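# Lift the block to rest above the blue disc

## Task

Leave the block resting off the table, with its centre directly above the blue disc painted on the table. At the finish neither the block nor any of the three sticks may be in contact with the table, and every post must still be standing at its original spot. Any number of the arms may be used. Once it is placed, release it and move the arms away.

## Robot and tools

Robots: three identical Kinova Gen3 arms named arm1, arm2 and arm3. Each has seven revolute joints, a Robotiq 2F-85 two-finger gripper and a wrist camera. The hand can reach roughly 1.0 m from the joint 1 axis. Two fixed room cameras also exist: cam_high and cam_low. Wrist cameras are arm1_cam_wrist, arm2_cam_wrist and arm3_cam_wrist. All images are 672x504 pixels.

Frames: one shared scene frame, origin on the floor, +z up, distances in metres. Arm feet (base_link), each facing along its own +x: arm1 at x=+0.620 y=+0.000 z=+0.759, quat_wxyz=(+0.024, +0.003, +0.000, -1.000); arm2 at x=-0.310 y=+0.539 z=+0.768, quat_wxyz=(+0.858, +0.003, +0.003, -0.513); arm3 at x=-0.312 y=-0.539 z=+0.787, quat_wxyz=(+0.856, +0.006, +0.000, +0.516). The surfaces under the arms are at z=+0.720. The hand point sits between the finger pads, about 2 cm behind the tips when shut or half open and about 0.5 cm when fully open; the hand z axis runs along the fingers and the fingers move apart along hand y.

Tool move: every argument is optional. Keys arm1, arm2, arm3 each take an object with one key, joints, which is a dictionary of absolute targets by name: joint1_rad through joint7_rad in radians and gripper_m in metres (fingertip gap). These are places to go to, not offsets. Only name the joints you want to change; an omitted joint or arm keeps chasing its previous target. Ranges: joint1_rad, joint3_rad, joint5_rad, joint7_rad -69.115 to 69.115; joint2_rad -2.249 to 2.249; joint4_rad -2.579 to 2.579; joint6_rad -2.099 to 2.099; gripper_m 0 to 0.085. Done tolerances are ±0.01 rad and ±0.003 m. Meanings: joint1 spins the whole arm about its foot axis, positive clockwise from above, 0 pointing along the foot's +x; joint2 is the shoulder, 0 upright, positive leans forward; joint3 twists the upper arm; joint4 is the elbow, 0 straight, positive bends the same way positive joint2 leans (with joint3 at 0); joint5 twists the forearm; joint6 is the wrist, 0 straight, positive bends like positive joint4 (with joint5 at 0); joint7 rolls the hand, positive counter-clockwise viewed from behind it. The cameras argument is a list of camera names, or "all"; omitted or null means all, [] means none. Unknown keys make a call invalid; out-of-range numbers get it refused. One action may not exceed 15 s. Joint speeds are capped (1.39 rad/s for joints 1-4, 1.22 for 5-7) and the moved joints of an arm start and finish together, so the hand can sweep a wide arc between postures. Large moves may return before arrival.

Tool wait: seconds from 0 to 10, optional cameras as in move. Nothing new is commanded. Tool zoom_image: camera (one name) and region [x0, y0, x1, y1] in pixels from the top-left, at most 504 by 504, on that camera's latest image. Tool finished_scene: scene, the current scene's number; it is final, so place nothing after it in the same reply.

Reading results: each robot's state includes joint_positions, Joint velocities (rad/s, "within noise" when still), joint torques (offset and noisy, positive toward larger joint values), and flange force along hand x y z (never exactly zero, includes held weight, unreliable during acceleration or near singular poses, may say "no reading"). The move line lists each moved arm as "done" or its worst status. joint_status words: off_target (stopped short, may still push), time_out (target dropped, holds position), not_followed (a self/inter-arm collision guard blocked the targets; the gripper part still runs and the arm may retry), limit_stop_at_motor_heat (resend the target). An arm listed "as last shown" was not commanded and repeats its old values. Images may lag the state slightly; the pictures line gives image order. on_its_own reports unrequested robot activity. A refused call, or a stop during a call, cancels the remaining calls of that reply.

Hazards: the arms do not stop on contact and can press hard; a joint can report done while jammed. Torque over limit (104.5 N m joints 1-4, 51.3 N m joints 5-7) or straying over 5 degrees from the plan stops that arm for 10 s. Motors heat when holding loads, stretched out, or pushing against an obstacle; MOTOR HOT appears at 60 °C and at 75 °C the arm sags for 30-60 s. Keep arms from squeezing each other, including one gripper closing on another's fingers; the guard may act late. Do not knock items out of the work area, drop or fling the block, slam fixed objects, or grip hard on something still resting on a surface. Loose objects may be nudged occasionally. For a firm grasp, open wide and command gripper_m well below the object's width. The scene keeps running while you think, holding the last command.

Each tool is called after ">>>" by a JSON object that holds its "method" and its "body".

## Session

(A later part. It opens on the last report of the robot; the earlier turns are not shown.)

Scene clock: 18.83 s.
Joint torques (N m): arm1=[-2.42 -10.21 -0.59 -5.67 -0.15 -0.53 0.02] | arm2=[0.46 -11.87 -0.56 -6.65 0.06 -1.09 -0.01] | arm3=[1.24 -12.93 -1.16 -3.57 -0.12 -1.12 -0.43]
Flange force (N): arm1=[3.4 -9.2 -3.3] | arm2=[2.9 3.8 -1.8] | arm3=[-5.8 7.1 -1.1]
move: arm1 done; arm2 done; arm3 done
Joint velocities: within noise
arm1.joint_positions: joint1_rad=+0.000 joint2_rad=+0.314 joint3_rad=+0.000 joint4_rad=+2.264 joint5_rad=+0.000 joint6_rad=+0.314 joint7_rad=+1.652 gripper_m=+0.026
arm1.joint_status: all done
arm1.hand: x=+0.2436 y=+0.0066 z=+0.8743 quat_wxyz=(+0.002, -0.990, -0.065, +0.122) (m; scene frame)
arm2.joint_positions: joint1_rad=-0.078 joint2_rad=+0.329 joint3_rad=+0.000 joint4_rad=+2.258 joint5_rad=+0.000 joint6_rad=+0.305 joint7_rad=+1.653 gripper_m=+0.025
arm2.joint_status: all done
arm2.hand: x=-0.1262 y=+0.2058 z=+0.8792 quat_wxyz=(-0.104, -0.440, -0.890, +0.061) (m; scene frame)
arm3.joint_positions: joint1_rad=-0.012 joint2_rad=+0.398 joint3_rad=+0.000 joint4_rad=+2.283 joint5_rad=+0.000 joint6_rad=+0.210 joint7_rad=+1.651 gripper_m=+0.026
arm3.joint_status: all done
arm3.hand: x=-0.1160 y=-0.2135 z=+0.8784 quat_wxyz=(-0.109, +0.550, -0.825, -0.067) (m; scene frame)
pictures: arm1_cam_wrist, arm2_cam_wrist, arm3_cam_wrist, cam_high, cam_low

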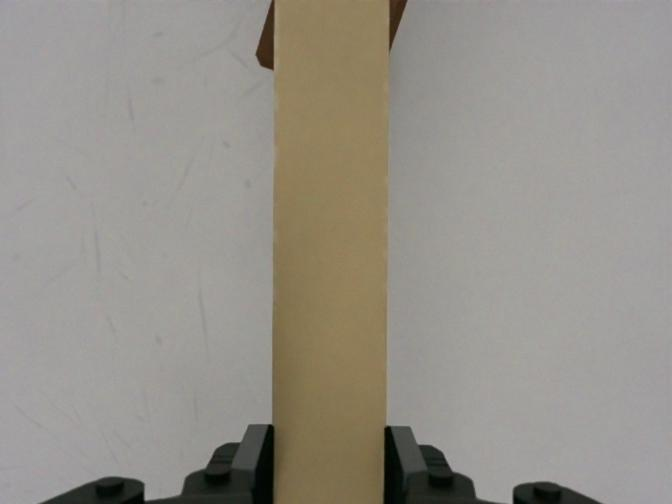

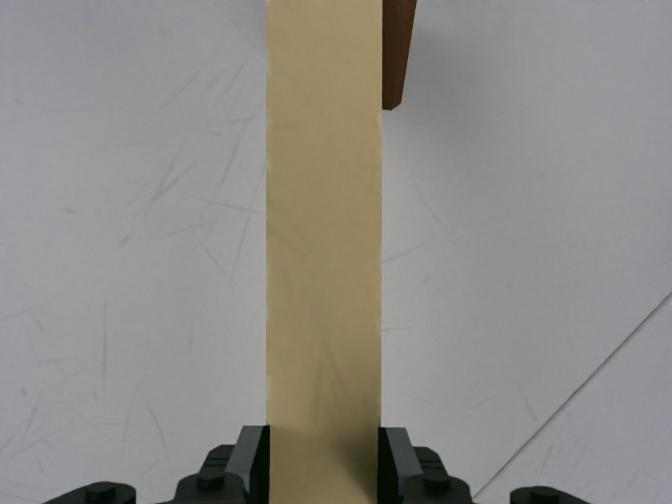

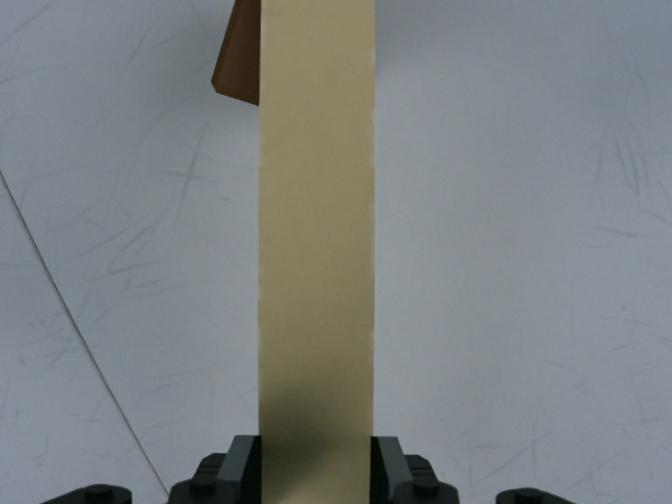

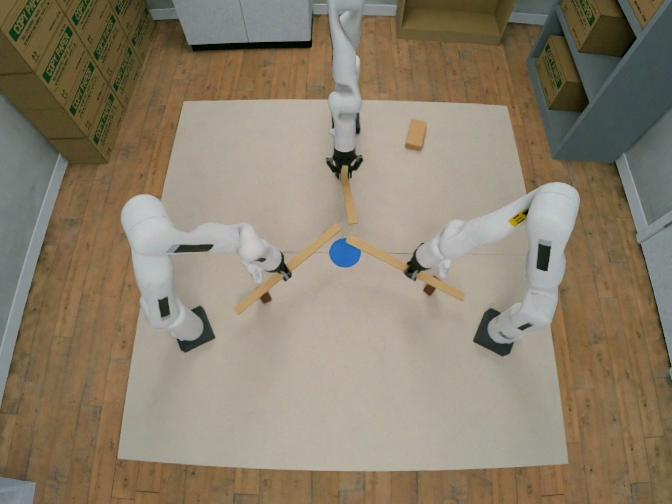

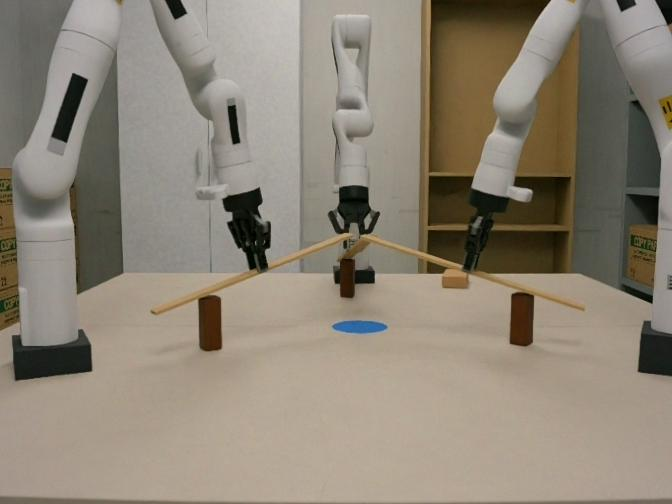

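>>> {"method": "move", "body": {"arm1": {"joints":{"joint1_rad":-0.0141,"joint2_rad":0.3996,"joint4_rad":2.0054,"joint6_rad":0.4866,"joint7_rad":1.638}}, "arm2": {"joints":{"joint1_rad":-0.0981,"joint2_rad":0.4123,"joint4_rad":1.9986,"joint6_rad":0.4807,"joint7_rad":1.616}}, "arm3": {"joints":{"joint1_rad":-0.0173,"joint2_rad":0.4664,"joint4_rad":2.0254,"joint6_rad":0.3998,"joint7_rad":1.6671}}, "cameras": ["cam_high","cam_low"]}}

>>> {"method": "zoom_image", "body": {"camera": "cam_high", "region": [220, 130, 470, 320]}}

>>> {"method": "zoom_image", "body": {"camera": "cam_low", "region": [170, 210, 370, 360]}}

>>> {"method": "zoom_image", "body": {"camera": "cam_low", "region": [350, 210, 550, 360]}}

Scene clock: 21.37 s.
Joint torques (N m): arm1=[-2.42 -13.14 -0.57 -6.99 -0.13 -0.52 0.02] | arm2=[0.5 -14.86 -0.49 -7.94 0.05 -1.07 -0.01] | arm3=[1.22 -15.76 -1.14 -5.05 -0.12 -1.11 -0.41]
Flange force (N): arm1=[3.7 -6.6 -2.3] | arm2=[3.3 2.5 -1.1] | arm3=[-5.9 4.1 -0.7]
move: arm1 done; arm2 done; arm3 done
Joint velocities: within noise
arm1.joint_positions: joint1_rad=-0.014 joint2_rad=+0.400 joint3_rad=+0.000 joint4_rad=+2.005 joint5_rad=+0.000 joint6_rad=+0.487 joint7_rad=+1.638 gripper_m=+0.026
arm1.joint_status: all done
arm1.hand: x=+0.1667 y=-0.0034 z=+0.8941 quat_wxyz=(+0.000, -0.990, -0.065, +0.122) (m; scene frame)
arm2.joint_positions: joint1_rad=-0.098 joint2_rad=+0.412 joint3_rad=+0.000 joint4_rad=+1.999 joint5_rad=+0.000 joint6_rad=+0.481 joint7_rad=+1.616 gripper_m=+0.025
arm2.joint_status: all done
arm2.hand: x=-0.0766 y=+0.1456 z=+0.8990 quat_wxyz=(-0.106, -0.447, -0.886, +0.058) (m; scene frame)
arm3.joint_positions: joint1_rad=-0.017 joint2_rad=+0.466 joint3_rad=+0.000 joint4_rad=+2.025 joint5_rad=+0.000 joint6_rad=+0.400 joint7_rad=+1.667 gripper_m=+0.026
arm3.joint_status: all done
arm3.hand: x=-0.0831 y=-0.1441 z=+0.8983 quat_wxyz=(-0.110, +0.559, -0.819, -0.067) (m; scene frame)
pictures: cam_high, cam_low

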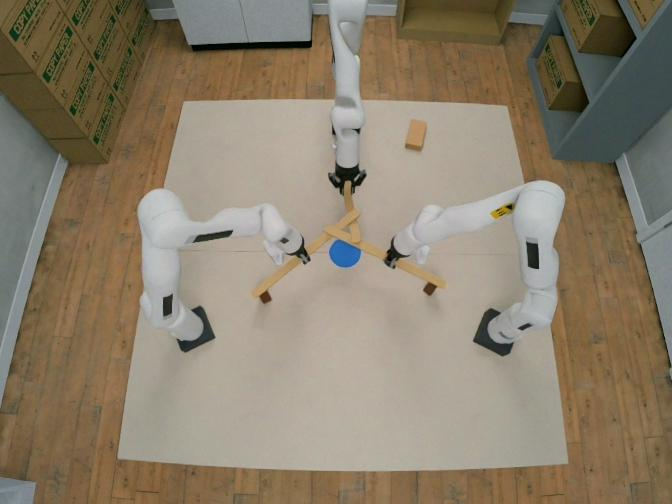

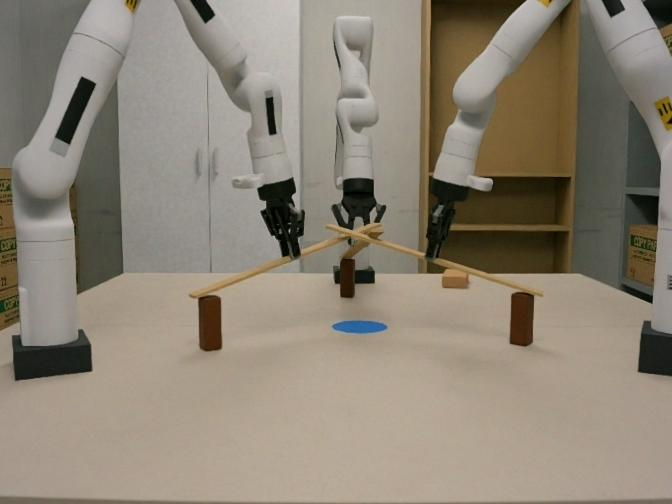

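Scaled by 2.016 from the camera's 672x504 image, which has a finer 960x720 frame.

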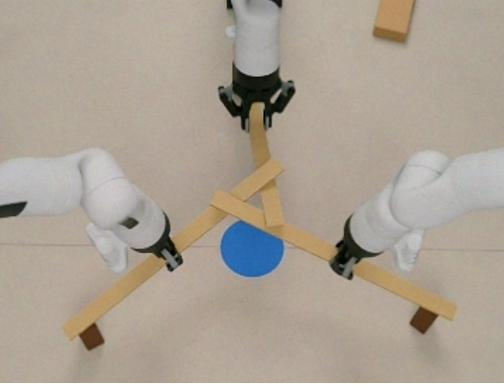

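Scaled by 2.520 from the camera's 672x504 image, which has a finer 960x720 frame.

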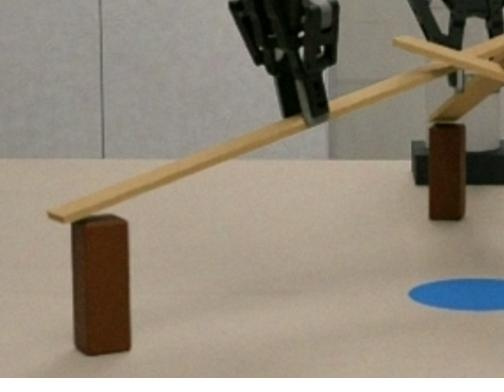

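Scaled by 2.520 from the camera's 672x504 image, which has a finer 960x720 frame.

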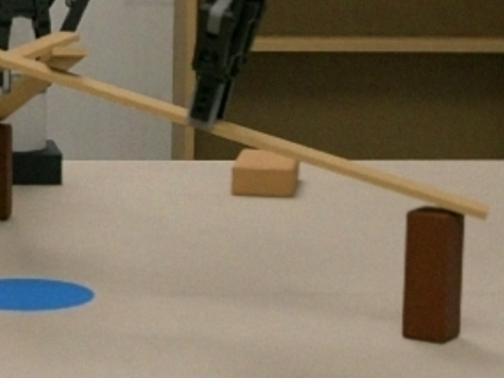

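>>> {"method": "move", "body": {"arm1": {"joints":{"joint1_rad":-0.0152,"joint2_rad":0.5108,"joint4_rad":1.8826,"joint6_rad":0.6222,"joint7_rad":1.637}}, "arm2": {"joints":{"joint1_rad":-0.0989,"joint2_rad":0.524,"joint4_rad":1.8731,"joint6_rad":0.6185,"joint7_rad":1.6153}}, "arm3": {"joints":{"joint1_rad":-0.0188,"joint2_rad":0.5751,"joint4_rad":1.8934,"joint6_rad":0.5471,"joint7_rad":1.6657}}, "cameras": ["cam_high","cam_low"]}}

>>> {"method": "zoom_image", "body": {"camera": "cam_low", "region": [170, 210, 370, 360]}}

>>> {"method": "zoom_image", "body": {"camera": "cam_low", "region": [350, 210, 550, 360]}}

Scene clock: 22.73 s.
Joint torques (N m): arm1=[-2.85 -11.9 -0.96 -7.15 -0.34 -1.21 0.04] | arm2=[0.9 -18.08 0.07 -10.04 0.18 -1.88 -0.09] | arm3=[1.66 -19.83 -0.53 -8.34 -0.03 -2.52 -0.52]
Flange force (N): arm1=[7.7 -5.8 -10.3] | arm2=[7.3 3.0 0.6] | arm3=[-0.8 4.0 0.9]
move: arm1 done; arm2 done; arm3 done
Joint velocities: within noise
arm1.joint_positions: joint1_rad=-0.015 joint2_rad=+0.511 joint3_rad=+0.000 joint4_rad=+1.883 joint5_rad=+0.000 joint6_rad=+0.622 joint7_rad=+1.637 gripper_m=+0.026
arm1.joint_status: all done
arm1.hand: x=+0.1601 y=-0.0044 z=+0.8688 quat_wxyz=(+0.000, -0.996, -0.065, +0.060) (m; scene frame)
arm2.joint_positions: joint1_rad=-0.099 joint2_rad=+0.524 joint3_rad=+0.000 joint4_rad=+1.873 joint5_rad=+0.000 joint6_rad=+0.619 joint7_rad=+1.615 gripper_m=+0.025
arm2.joint_status: all done
arm2.hand: x=-0.0723 y=+0.1400 z=+0.8735 quat_wxyz=(-0.052, -0.449, -0.891, +0.027) (m; scene frame)
arm3.joint_positions: joint1_rad=-0.019 joint2_rad=+0.575 joint3_rad=+0.000 joint4_rad=+1.893 joint5_rad=+0.000 joint6_rad=+0.547 joint7_rad=+1.666 gripper_m=+0.026
arm3.joint_status: all done
arm3.hand: x=-0.0805 y=-0.1368 z=+0.8729 quat_wxyz=(-0.056, +0.563, -0.824, -0.037) (m; scene frame)
pictures: cam_high, cam_low

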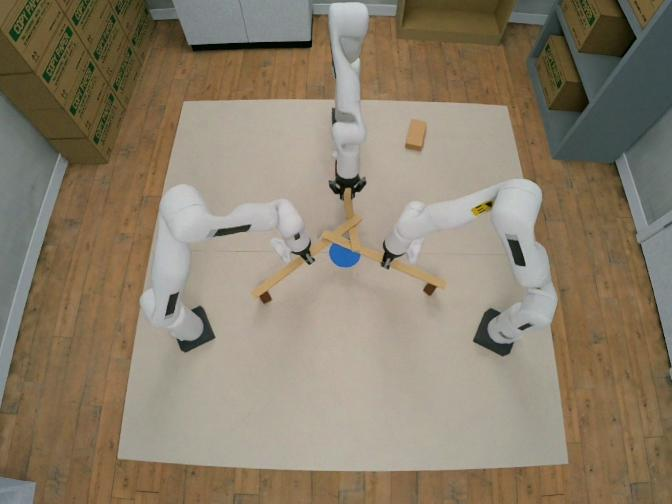

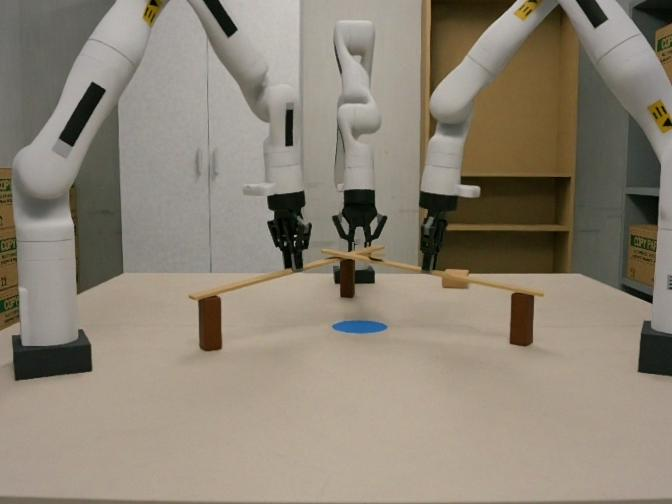

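Scaled by 2.520 from the camera's 672x504 image, which has a finer 960x720 frame.

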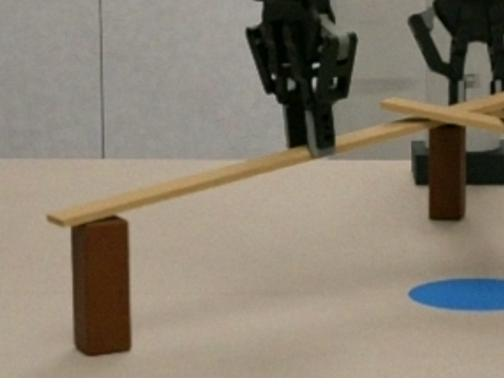

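Scaled by 2.520 from the camera's 672x504 image, which has a finer 960x720 frame.

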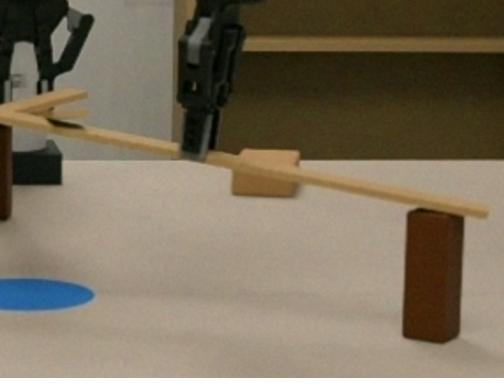

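>>> {"method": "move", "body": {"arm1": {"joints":{"gripper_m":0.06}}, "arm2": {"joints":{"gripper_m":0.06}}, "arm3": {"joints":{"gripper_m":0.06}}, "cameras": ["arm1_cam_wrist","arm2_cam_wrist","arm3_cam_wrist","cam_high","cam_low"]}}

>>> {"method": "zoom_image", "body": {"camera": "cam_low", "region": [170, 210, 370, 360]}}

>>> {"method": "zoom_image", "body": {"camera": "cam_low", "region": [350, 210, 550, 360]}}

Scene clock: 24.43 s.
Joint torques (N m): arm1=[-2.46 -14.57 -0.55 -6.5 -0.16 -0.14 0.02] | arm2=[0.48 -16.38 -0.45 -7.49 0.04 -0.68 0] | arm3=[1.23 -17.23 -1.07 -4.69 -0.1 -0.68 -0.42]
Flange force (N): arm1=[3.7 -5.6 -2.4] | arm2=[3.3 1.9 -1.3] | arm3=[-5.9 2.5 -1.5]
move: arm1 done; arm2 done; arm3 done
Joint velocities: within noise
arm1.joint_positions: joint1_rad=-0.015 joint2_rad=+0.511 joint3_rad=+0.000 joint4_rad=+1.883 joint5_rad=+0.000 joint6_rad=+0.622 joint7_rad=+1.637 gripper_m=+0.060
arm1.joint_status: all done
arm1.hand: x=+0.1601 y=-0.0044 z=+0.8688 quat_wxyz=(+0.000, -0.996, -0.065, +0.060) (m; scene frame)
arm2.joint_positions: joint1_rad=-0.099 joint2_rad=+0.524 joint3_rad=+0.000 joint4_rad=+1.873 joint5_rad=+0.000 joint6_rad=+0.619 joint7_rad=+1.615 gripper_m=+0.060
arm2.joint_status: all done
arm2.hand: x=-0.0723 y=+0.1400 z=+0.8735 quat_wxyz=(-0.052, -0.450, -0.891, +0.027) (m; scene frame)
arm3.joint_positions: joint1_rad=-0.019 joint2_rad=+0.575 joint3_rad=+0.000 joint4_rad=+1.893 joint5_rad=+0.000 joint6_rad=+0.547 joint7_rad=+1.666 gripper_m=+0.060
arm3.joint_status: all done
arm3.hand: x=-0.0805 y=-0.1368 z=+0.8729 quat_wxyz=(-0.056, +0.563, -0.824, -0.037) (m; scene frame)
pictures: arm1_cam_wrist, arm2_cam_wrist, arm3_cam_wrist, cam_high, cam_low

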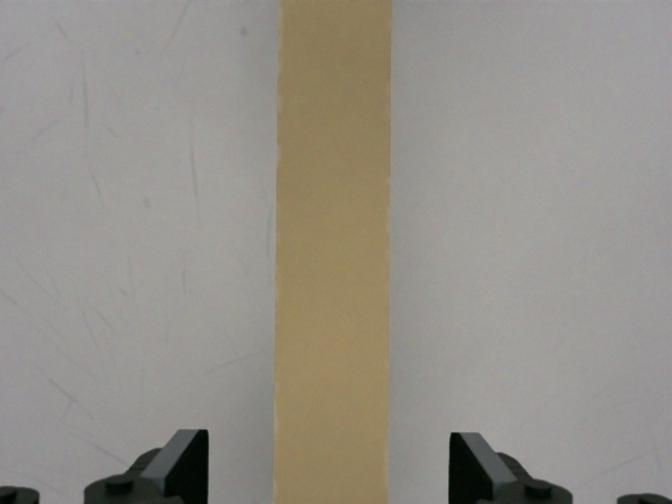

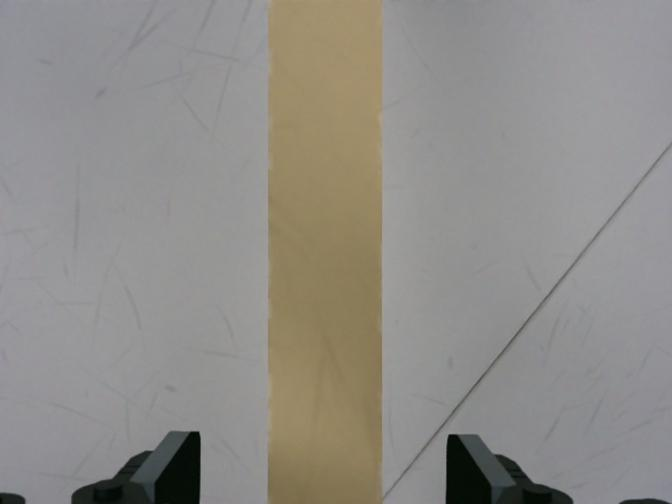

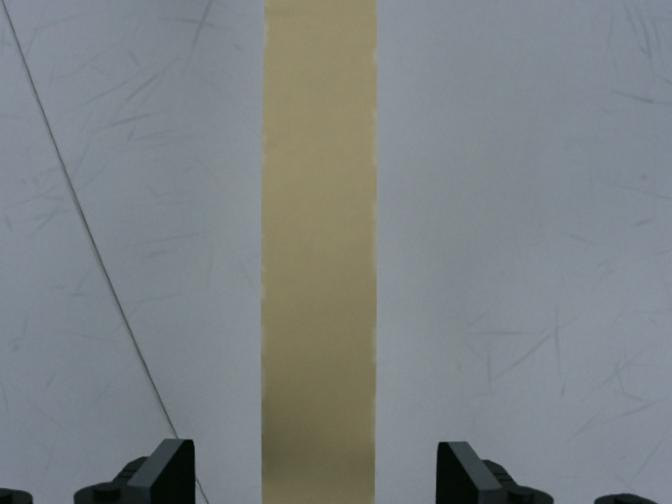

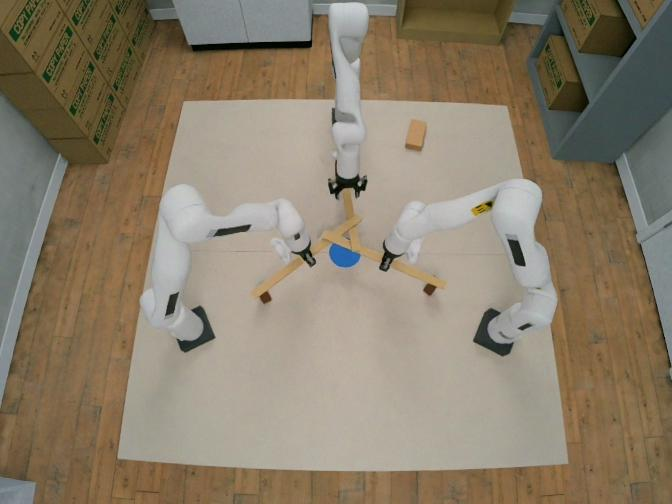

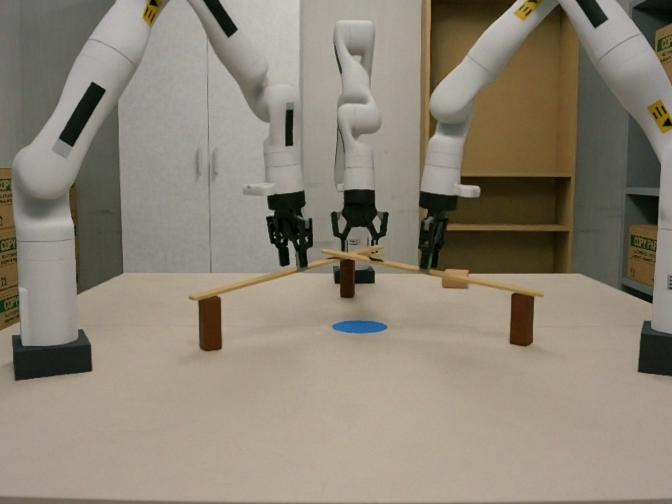

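Scaled by 2.520 from the camera's 672x504 image, which has a finer 960x720 frame.

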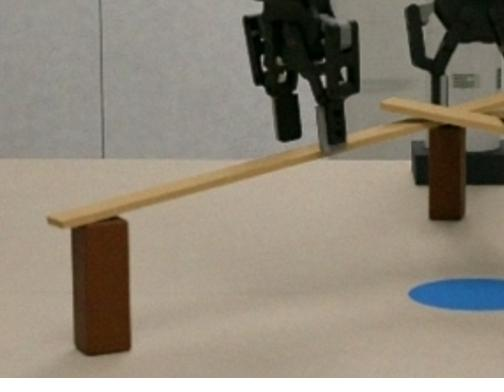

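Scaled by 2.520 from the camera's 672x504 image, which has a finer 960x720 frame.

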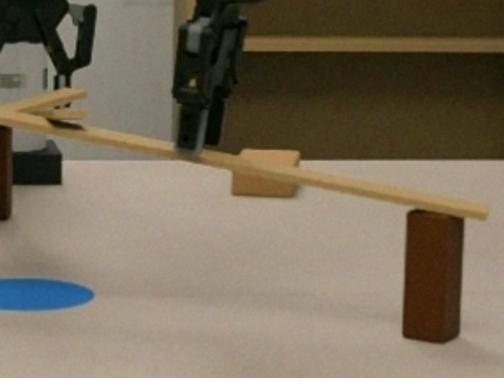

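>>> {"method": "move", "body": {"arm1": {"joints":{"joint2_rad":0.3352,"joint4_rad":1.6996,"joint6_rad":0.9808}}, "arm2": {"joints":{"joint2_rad":0.3477,"joint4_rad":1.6934,"joint6_rad":0.9745}}, "arm3": {"joints":{"joint2_rad":0.3805,"joint4_rad":1.7366,"joint6_rad":0.8985}}, "cameras": []}}

>>> {"method": "move", "body": {"arm1": {"joints":{"joint1_rad":-1.3739,"joint2_rad":0.3516,"joint4_rad":2.2322,"joint6_rad":0.5578,"joint7_rad":3.011,"gripper_m":0.085}}, "arm2": {"joints":{"joint2_rad":-0.3,"joint4_rad":1.8,"joint6_rad":1.5}}, "arm3": {"joints":{"joint2_rad":-0.3,"joint4_rad":1.8,"joint6_rad":1.5}}}}

Scene clock: 25.90 s.
Joint torques (N m): arm1=[-2.44 -13.33 -0.58 -8.53 -0.16 -0.11 0.03] | arm2=[0.48 -15.06 -0.53 -9.39 0.07 -0.66 0] | arm3=[1.25 -15.78 -1.15 -6.8 -0.13 -0.68 -0.42]
Flange force (N): arm1=[4.8 -4.6 -0.8] | arm2=[3.6 1.2 -0.3] | arm3=[-5.6 1.1 -2.9]
move: arm1 done; arm2 done; arm3 done
Joint velocities: within noise
arm1.joint_positions: joint1_rad=-0.015 joint2_rad=+0.335 joint3_rad=+0.000 joint4_rad=+1.700 joint5_rad=+0.000 joint6_rad=+0.981 joint7_rad=+1.637 gripper_m=+0.060
arm1.joint_status: all done
arm1.hand: x=+0.1595 y=-0.0044 z=+0.9888 quat_wxyz=(+0.000, -0.996, -0.065, +0.060) (m; scene frame)
arm2.joint_positions: joint1_rad=-0.099 joint2_rad=+0.348 joint3_rad=+0.000 joint4_rad=+1.693 joint5_rad=+0.000 joint6_rad=+0.974 joint7_rad=+1.615 gripper_m=+0.060
arm2.joint_status: all done
arm2.hand: x=-0.0721 y=+0.1389 z=+0.9935 quat_wxyz=(-0.052, -0.450, -0.891, +0.027) (m; scene frame)
arm3.joint_positions: joint1_rad=-0.019 joint2_rad=+0.381 joint3_rad=+0.000 joint4_rad=+1.737 joint5_rad=+0.000 joint6_rad=+0.899 joint7_rad=+1.666 gripper_m=+0.060
arm3.joint_status: all done
arm3.hand: x=-0.0797 y=-0.1381 z=+0.9929 quat_wxyz=(-0.056, +0.563, -0.824, -0.037) (m; scene frame)
pictures: none
No camera images: "cameras" was empty.

Scene clock: 28.53 s.
Joint torques (N m): arm1=[-2.5 -9.92 -0.62 -4.82 -0.14 0.19 0] | arm2=[0.53 -2.67 -0.86 -10.42 0.05 -0.73 0.01] | arm3=[1.36 -3.23 -1.46 -8.15 -0.16 -0.74 -0.41]
Flange force (N): arm1=[7.8 2.2 -3.1] | arm2=[4.1 -1.4 1.6] | arm3=[-1.9 -4.6 -5.3]
move: arm1 done; arm2 done; arm3 done
Joint velocities: within noise
arm1.joint_positions: joint1_rad=-1.374 joint2_rad=+0.352 joint3_rad=+0.000 joint4_rad=+2.232 joint5_rad=+0.000 joint6_rad=+0.558 joint7_rad=+3.011 gripper_m=+0.085
arm1.joint_status: all done
arm1.hand: x=+0.5490 y=-0.3040 z=+0.8600 quat_wxyz=(-0.003, -0.139, -0.990, +0.000) (m; scene frame)
arm2.joint_positions: joint1_rad=-0.099 joint2_rad=-0.300 joint3_rad=+0.000 joint4_rad=+1.800 joint5_rad=+0.000 joint6_rad=+1.500 joint7_rad=+1.615 gripper_m=+0.060
arm2.joint_status: all done
arm2.hand: x=-0.2001 y=+0.3279 z=+1.1670 quat_wxyz=(-0.059, -0.449, -0.891, +0.031) (m; scene frame)
arm3.joint_positions: joint1_rad=-0.019 joint2_rad=-0.300 joint3_rad=+0.000 joint4_rad=+1.800 joint5_rad=+0.000 joint6_rad=+1.500 joint7_rad=+1.666 gripper_m=+0.060
arm3.joint_status: all done
arm3.hand: x=-0.1822 y=-0.3464 z=+1.1888 quat_wxyz=(-0.062, +0.562, -0.823, -0.041) (m; scene frame)
pictures: arm1_cam_wrist, arm2_cam_wrist, arm3_cam_wrist, cam_high, cam_low

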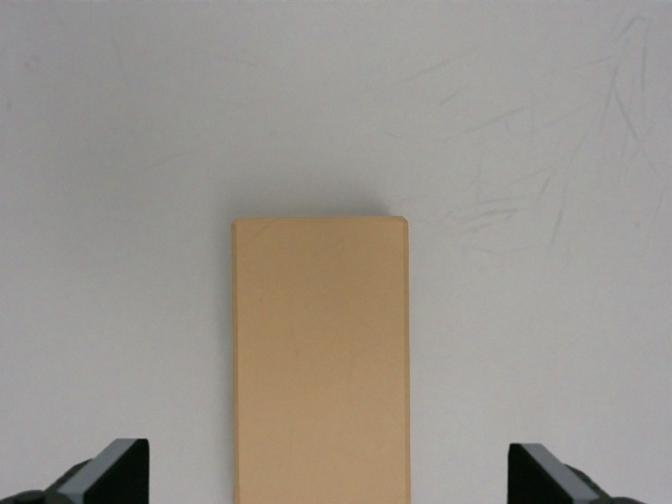

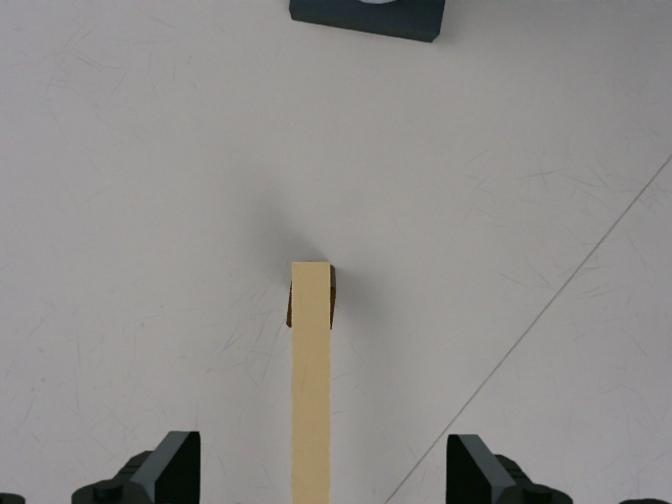

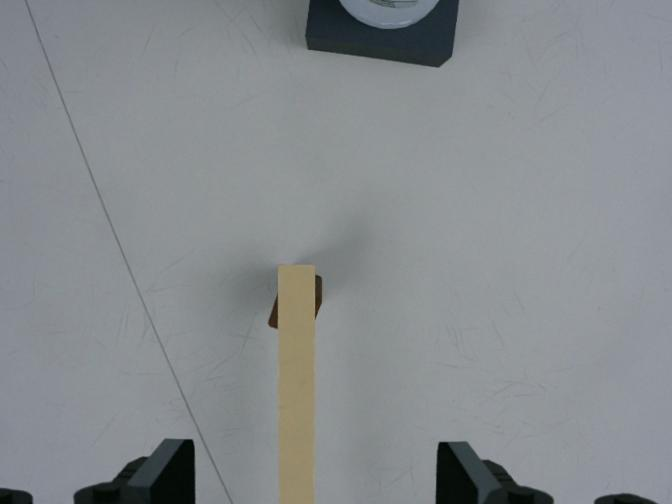

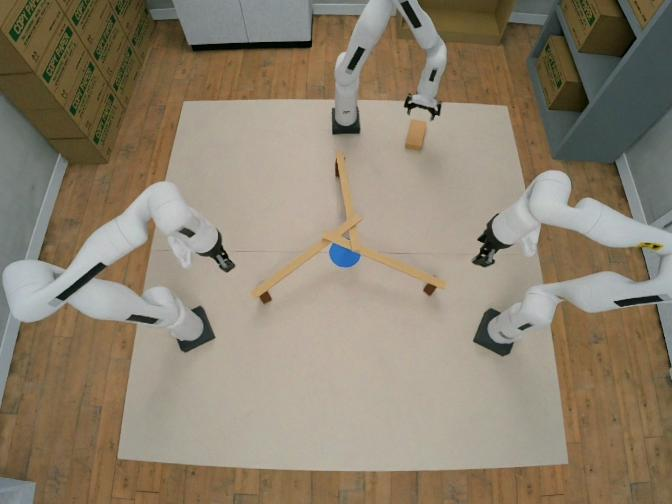

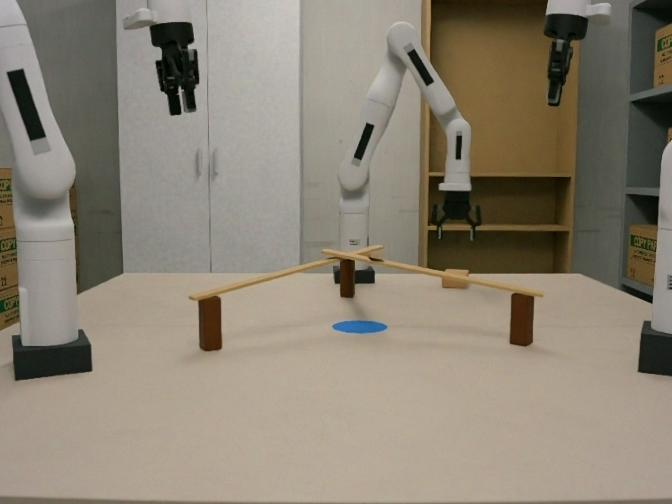

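>>> {"method": "move", "body": {"arm1": {"joints":{"joint1_rad":-1.3709,"joint2_rad":0.6816,"joint4_rad":2.3026,"joint6_rad":0.1574,"joint7_rad":3.0245}}, "cameras": ["arm1_cam_wrist"]}}

>>> {"method": "move", "body": {"arm1": {"joints":{"gripper_m":0.061}}, "cameras": ["arm1_cam_wrist"]}}

Scene clock: 30.47 s.
Joint torques (N m): arm1=[-2.48 -12.37 -0.42 -1.4 -0.12 0.2 0] | arm2=[0.52 -2.7 -0.8 -10.39 0.06 -0.72 0.01] | arm3=[1.36 -3.26 -1.45 -8.13 -0.13 -0.73 -0.43]
Flange force (N): arm1=[8.2 0.3 -4.1] | arm2=[3.9 -1.2 1.5] | arm3=[-2.0 -4.7 -5.4]
move: arm1 done
Joint velocities: within noise
arm1.joint_positions: joint1_rad=-1.371 joint2_rad=+0.682 joint3_rad=+0.000 joint4_rad=+2.303 joint5_rad=+0.000 joint6_rad=+0.157 joint7_rad=+3.025 gripper_m=+0.085
arm1.joint_status: all done
arm1.hand: x=+0.5482 y=-0.3068 z=+0.7479 quat_wxyz=(-0.003, -0.134, -0.991, +0.000) (m; scene frame)
arm2, arm3: as last shown
pictures: arm1_cam_wrist

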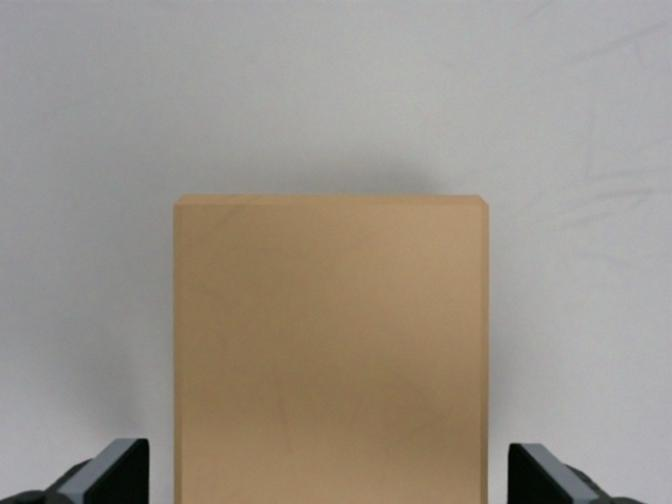

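Scene clock: 31.17 s.
Joint torques (N m): arm1=[-2.28 1.47 -0.45 -4.63 -0.19 -3 -0.05] | arm2=[0.51 -2.68 -0.82 -10.44 0.05 -0.73 -0.03] | arm3=[1.37 -3.24 -1.43 -8.11 -0.14 -0.75 -0.41]
Flange force (N): arm1=[8.1 9.0 -57.9] | arm2=[4.1 -1.4 1.6] | arm3=[-2.0 -4.5 -5.5]
move: arm1 off_target
Joint velocities: within noise
arm1.joint_positions: joint1_rad=-1.371 joint2_rad=+0.682 joint3_rad=+0.000 joint4_rad=+2.303 joint5_rad=+0.000 joint6_rad=+0.157 joint7_rad=+3.025 gripper_m=+0.068
arm1.joint_status: gripper_m off_target (ended at +0.068, target +0.061)
arm1.hand: x=+0.5482 y=-0.3068 z=+0.7480 quat_wxyz=(-0.003, -0.134, -0.991, +0.000) (m; scene frame)
arm2, arm3: as last shown
pictures: arm1_cam_wrist

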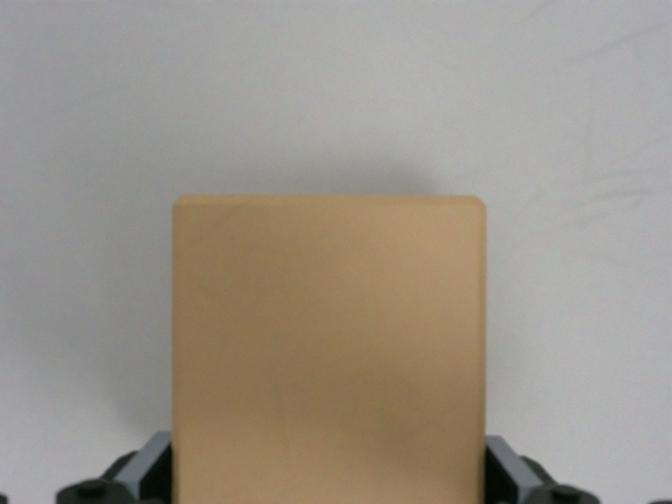

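>>> {"method": "move", "body": {"arm1": {"joints":{"joint2_rad":0.0913,"joint4_rad":1.98,"joint6_rad":1.0703}}, "cameras": ["arm1_cam_wrist"]}}

>>> {"method": "move", "body": {"arm1": {"joints":{"joint1_rad":0.0083,"joint2_rad":0.8131,"joint4_rad":0.8134,"joint6_rad":1.5151,"joint7_rad":3.2}}, "cameras": ["arm1_cam_wrist","cam_high","cam_low"]}}

Scene clock: 33.50 s.
Joint torques (N m): arm1=[-2.5 -8.71 -0.79 -8.75 -0.09 0.2 0.03] | arm2=[0.53 -2.69 -0.81 -10.42 0.06 -0.71 -0.02] | arm3=[1.35 -3.22 -1.42 -8.14 -0.14 -0.75 -0.43]
Flange force (N): arm1=[6.0 3.9 1.9] | arm2=[4.0 -1.3 1.6] | arm3=[-1.9 -4.6 -5.4]
move: arm1 done
Joint velocities: within noise
arm1.joint_positions: joint1_rad=-1.371 joint2_rad=+0.091 joint3_rad=+0.000 joint4_rad=+1.980 joint5_rad=+0.000 joint6_rad=+1.070 joint7_rad=+3.025 gripper_m=+0.068
arm1.joint_status: all done
arm1.hand: x=+0.5469 y=-0.3066 z=+0.9998 quat_wxyz=(-0.003, -0.134, -0.991, +0.000) (m; scene frame)
arm2, arm3: as last shown
pictures: arm1_cam_wrist

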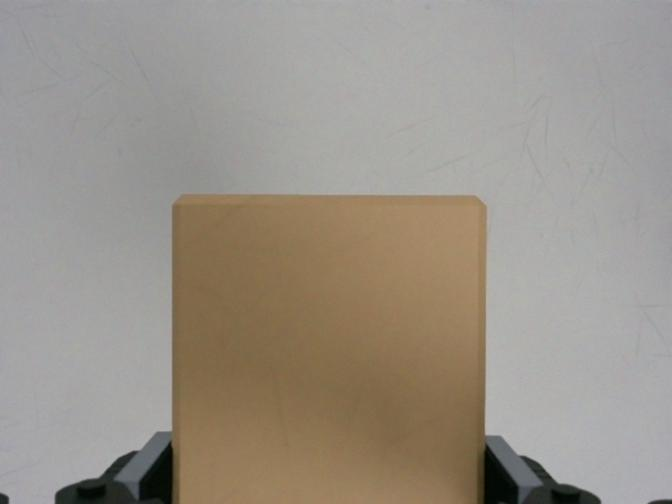

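Scene clock: 36.13 s.
Joint torques (N m): arm1=[-2.44 -23.57 -0.37 -9.94 -0.06 0.21 0.04] | arm2=[0.51 -2.66 -0.81 -10.42 0.08 -0.73 -0.02] | arm3=[1.37 -3.25 -1.43 -8.11 -0.13 -0.73 -0.44]
Flange force (N): arm1=[3.1 7.2 3.9] | arm2=[4.1 -1.3 1.6] | arm3=[-2.0 -4.6 -5.4]
move: arm1 done
Joint velocities: within noise
arm1.joint_positions: joint1_rad=+0.008 joint2_rad=+0.813 joint3_rad=+0.000 joint4_rad=+0.813 joint5_rad=+0.000 joint6_rad=+1.515 joint7_rad=+3.200 gripper_m=+0.068
arm1.joint_status: all done
arm1.hand: x=-0.0013 y=-0.0001 z=+1.0005 quat_wxyz=(-0.002, -0.671, -0.741, -0.002) (m; scene frame)
arm2, arm3: as last shown
pictures: arm1_cam_wrist, cam_high, cam_low

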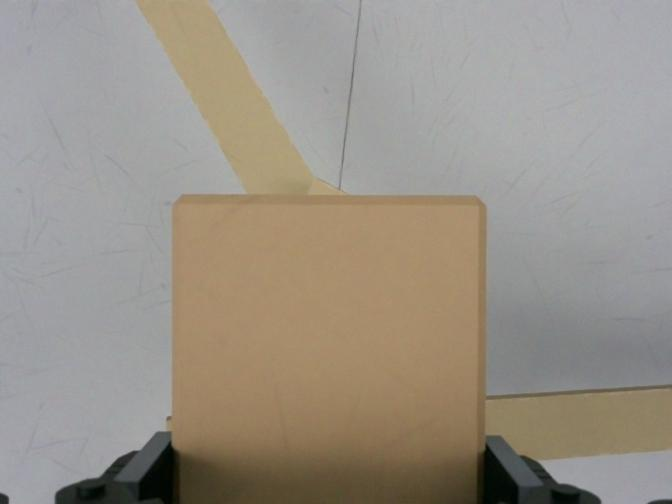

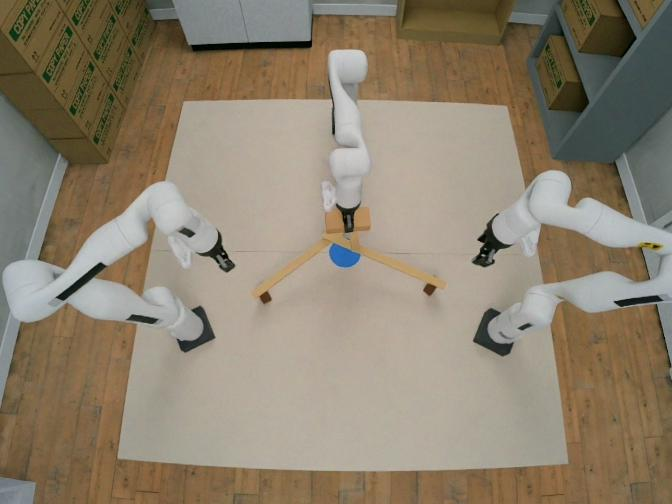

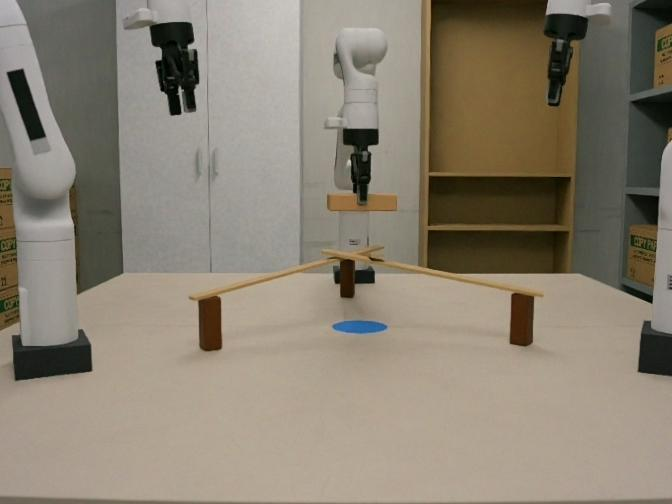

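>>> {"method": "move", "body": {"arm1": {"joints":{"joint2_rad":0.8529,"joint4_rad":0.9921,"joint6_rad":1.2966}}, "cameras": ["cam_low"]}}

>>> {"method": "zoom_image", "body": {"camera": "cam_low", "region": [290, 190, 450, 310]}}

Scene clock: 37.40 s.
Joint torques (N m): arm1=[-2.48 -23.84 -0.35 -9.56 -0.07 0.2 0.02] | arm2=[0.51 -2.68 -0.81 -10.4 0.06 -0.72 0.01] | arm3=[1.37 -3.26 -1.42 -8.12 -0.14 -0.74 -0.41]
Flange force (N): arm1=[3.3 5.9 2.6] | arm2=[4.0 -1.2 1.6] | arm3=[-2.0 -4.5 -5.4]
move: arm1 done
Joint velocities: within noise
arm1.joint_positions: joint1_rad=+0.008 joint2_rad=+0.853 joint3_rad=+0.000 joint4_rad=+0.992 joint5_rad=+0.000 joint6_rad=+1.297 joint7_rad=+3.200 gripper_m=+0.068
arm1.joint_status: all done
arm1.hand: x=-0.0009 y=-0.0001 z=+0.9205 quat_wxyz=(-0.002, -0.671, -0.741, -0.002) (m; scene frame)
arm2, arm3: as last shown
pictures: cam_low

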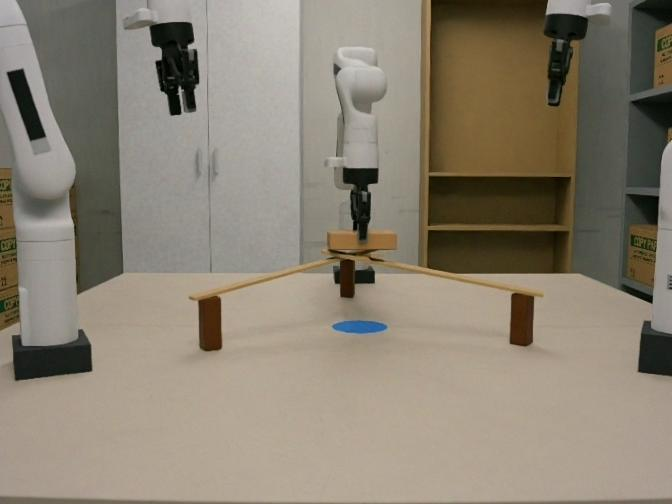

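Scaled by 3.150 from the camera's 672x504 image, which has a finer 960x720 frame.

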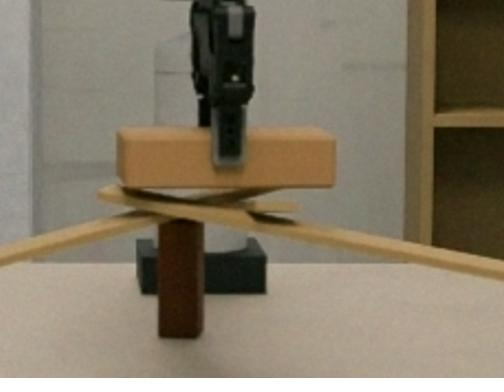

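>>> {"method": "move", "body": {"arm1": {"joints":{"joint2_rad":0.8552,"joint4_rad":0.9973,"joint6_rad":1.2891}}, "cameras": ["cam_low"]}}

>>> {"method": "zoom_image", "body": {"camera": "cam_low", "region": [290, 190, 450, 310]}}

Scene clock: 37.97 s.
Joint torques (N m): arm1=[-2.5 -23.77 -0.32 -9.51 -0.09 0.2 0.03] | arm2=[0.51 -2.69 -0.86 -10.42 0.04 -0.7 -0.02] | arm3=[1.35 -3.24 -1.45 -8.14 -0.13 -0.75 -0.44]
Flange force (N): arm1=[3.3 5.9 2.5] | arm2=[4.0 -1.5 1.7] | arm3=[-1.9 -4.7 -5.4]
move: arm1 done
Joint velocities: within noise
arm1.joint_positions: joint1_rad=+0.008 joint2_rad=+0.855 joint3_rad=+0.000 joint4_rad=+0.997 joint5_rad=+0.000 joint6_rad=+1.289 joint7_rad=+3.200 gripper_m=+0.068
arm1.joint_status: all done
arm1.hand: x=-0.0009 y=-0.0001 z=+0.9174 quat_wxyz=(-0.002, -0.671, -0.741, -0.002) (m; scene frame)
arm2, arm3: as last shown
pictures: cam_low

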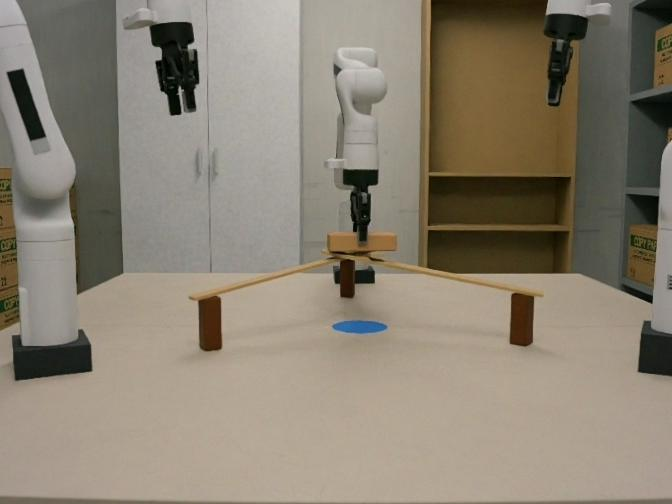

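Scaled by 3.150 from the camera's 672x504 image, which has a finer 960x720 frame.

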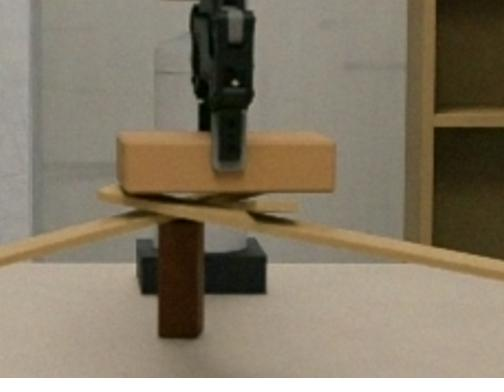

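>>> {"method": "move", "body": {"arm1": {"joints":{"joint2_rad":0.8577,"joint4_rad":1.0021,"joint6_rad":1.2818}}, "cameras": ["cam_low"]}}

>>> {"method": "zoom_image", "body": {"camera": "cam_low", "region": [290, 190, 450, 310]}}

Scene clock: 38.60 s.
Joint torques (N m): arm1=[-2.52 -22.92 -0.44 -9.26 -0.21 0.09 0.07] | arm2=[0.53 -2.71 -0.81 -10.4 0.05 -0.74 -0.01] | arm3=[1.39 -3.25 -1.44 -8.12 -0.14 -0.75 -0.43]
Flange force (N): arm1=[3.2 6.6 1.1] | arm2=[3.9 -1.3 1.5] | arm3=[-2.0 -4.6 -5.4]
move: arm1 done
Joint velocities: within noise
arm1.joint_positions: joint1_rad=+0.008 joint2_rad=+0.858 joint3_rad=+0.000 joint4_rad=+1.002 joint5_rad=+0.000 joint6_rad=+1.282 joint7_rad=+3.200 gripper_m=+0.068
arm1.joint_status: all done
arm1.hand: x=-0.0009 y=-0.0001 z=+0.9145 quat_wxyz=(-0.002, -0.671, -0.741, -0.002) (m; scene frame)
arm2, arm3: as last shown
pictures: cam_low

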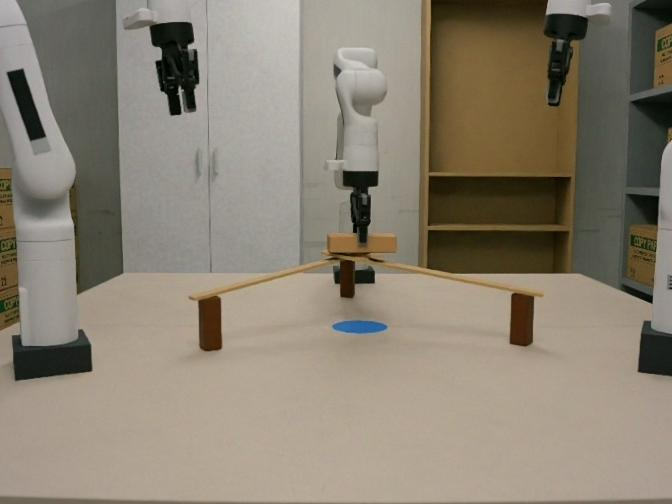

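Scaled by 3.150 from the camera's 672x504 image, which has a finer 960x720 frame.

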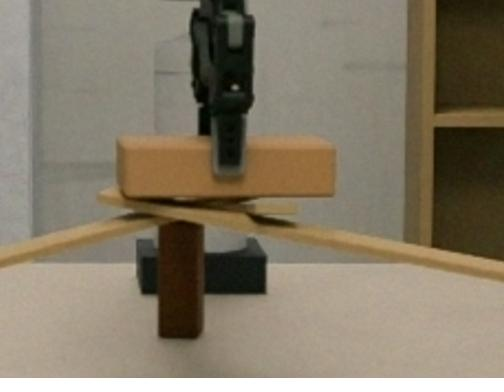

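>>> {"method": "move", "body": {"arm1": {"joints":{"joint2_rad":0.8593,"joint4_rad":1.0053,"joint6_rad":1.277}}, "cameras": []}}

>>> {"method": "move", "body": {"arm1": {"joints":{"gripper_m":0.085}}, "cameras": ["cam_low","arm1_cam_wrist"]}}

>>> {"method": "zoom_image", "body": {"camera": "cam_low", "region": [290, 190, 450, 310]}}

Scene clock: 39.13 s.
Joint torques (N m): arm1=[-2.55 -21.56 -0.63 -8.36 -0.38 0.09 0.04] | arm2=[0.49 -2.64 -0.78 -10.39 0.05 -0.72 0] | arm3=[1.34 -3.23 -1.43 -8.16 -0.14 -0.75 -0.42]
Flange force (N): arm1=[3.4 5.4 -1.5] | arm2=[4.1 -1.2 1.5] | arm3=[-1.9 -4.5 -5.3]
move: arm1 done
Joint velocities: within noise
arm1.joint_positions: joint1_rad=+0.008 joint2_rad=+0.859 joint3_rad=+0.000 joint4_rad=+1.005 joint5_rad=+0.000 joint6_rad=+1.277 joint7_rad=+3.200 gripper_m=+0.068
arm1.joint_status: all done
arm1.hand: x=-0.0009 y=-0.0001 z=+0.9125 quat_wxyz=(-0.002, -0.671, -0.741, -0.002) (m; scene frame)
arm2.joint_positions: joint1_rad=-0.099 joint2_rad=-0.300 joint3_rad=+0.000 joint4_rad=+1.800 joint5_rad=+0.000 joint6_rad=+1.500 joint7_rad=+1.615 gripper_m=+0.060
arm2.joint_status: not commanded
arm2.hand: x=-0.2001 y=+0.3279 z=+1.1670 quat_wxyz=(-0.059, -0.449, -0.891, +0.031) (m; scene frame)
arm3.joint_positions: joint1_rad=-0.019 joint2_rad=-0.300 joint3_rad=+0.000 joint4_rad=+1.800 joint5_rad=+0.000 joint6_rad=+1.500 joint7_rad=+1.666 gripper_m=+0.060
arm3.joint_status: not commanded
arm3.hand: x=-0.1822 y=-0.3464 z=+1.1888 quat_wxyz=(-0.062, +0.562, -0.823, -0.041) (m; scene frame)
pictures: none
No camera images: "cameras" was empty.

Scene clock: 39.90 s.
Joint torques (N m): arm1=[-2.47 -22.24 -0.38 -8.7 -0.09 0.24 0.06] | arm2=[0.52 -2.69 -0.83 -10.44 0.06 -0.72 -0.01] | arm3=[1.34 -3.24 -1.45 -8.15 -0.15 -0.75 -0.45]
Flange force (N): arm1=[3.2 5.8 0.0] | arm2=[4.1 -1.3 1.7] | arm3=[-1.9 -4.7 -5.4]
move: arm1 done
Joint velocities: within noise
arm1.joint_positions: joint1_rad=+0.008 joint2_rad=+0.859 joint3_rad=+0.000 joint4_rad=+1.005 joint5_rad=+0.000 joint6_rad=+1.277 joint7_rad=+3.200 gripper_m=+0.085
arm1.joint_status: all done
arm1.hand: x=-0.0009 y=-0.0001 z=+0.9125 quat_wxyz=(-0.002, -0.671, -0.741, -0.002) (m; scene frame)
arm2, arm3: as last shown
pictures: arm1_cam_wrist, cam_low

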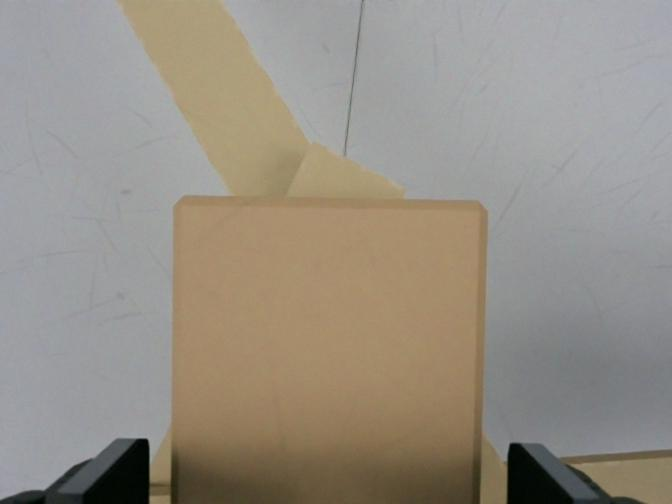

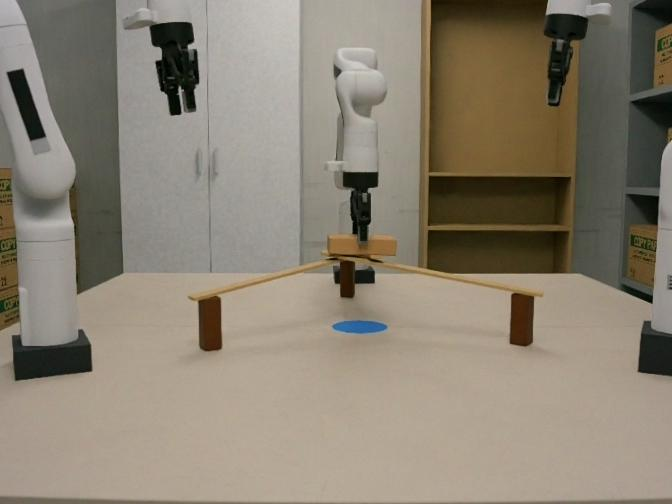

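Scaled by 3.150 from the camera's 672x504 image, which has a finer 960x720 frame.

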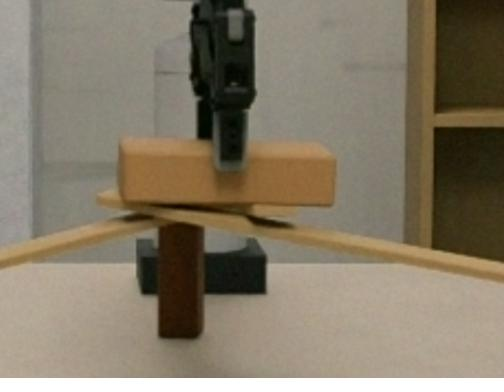

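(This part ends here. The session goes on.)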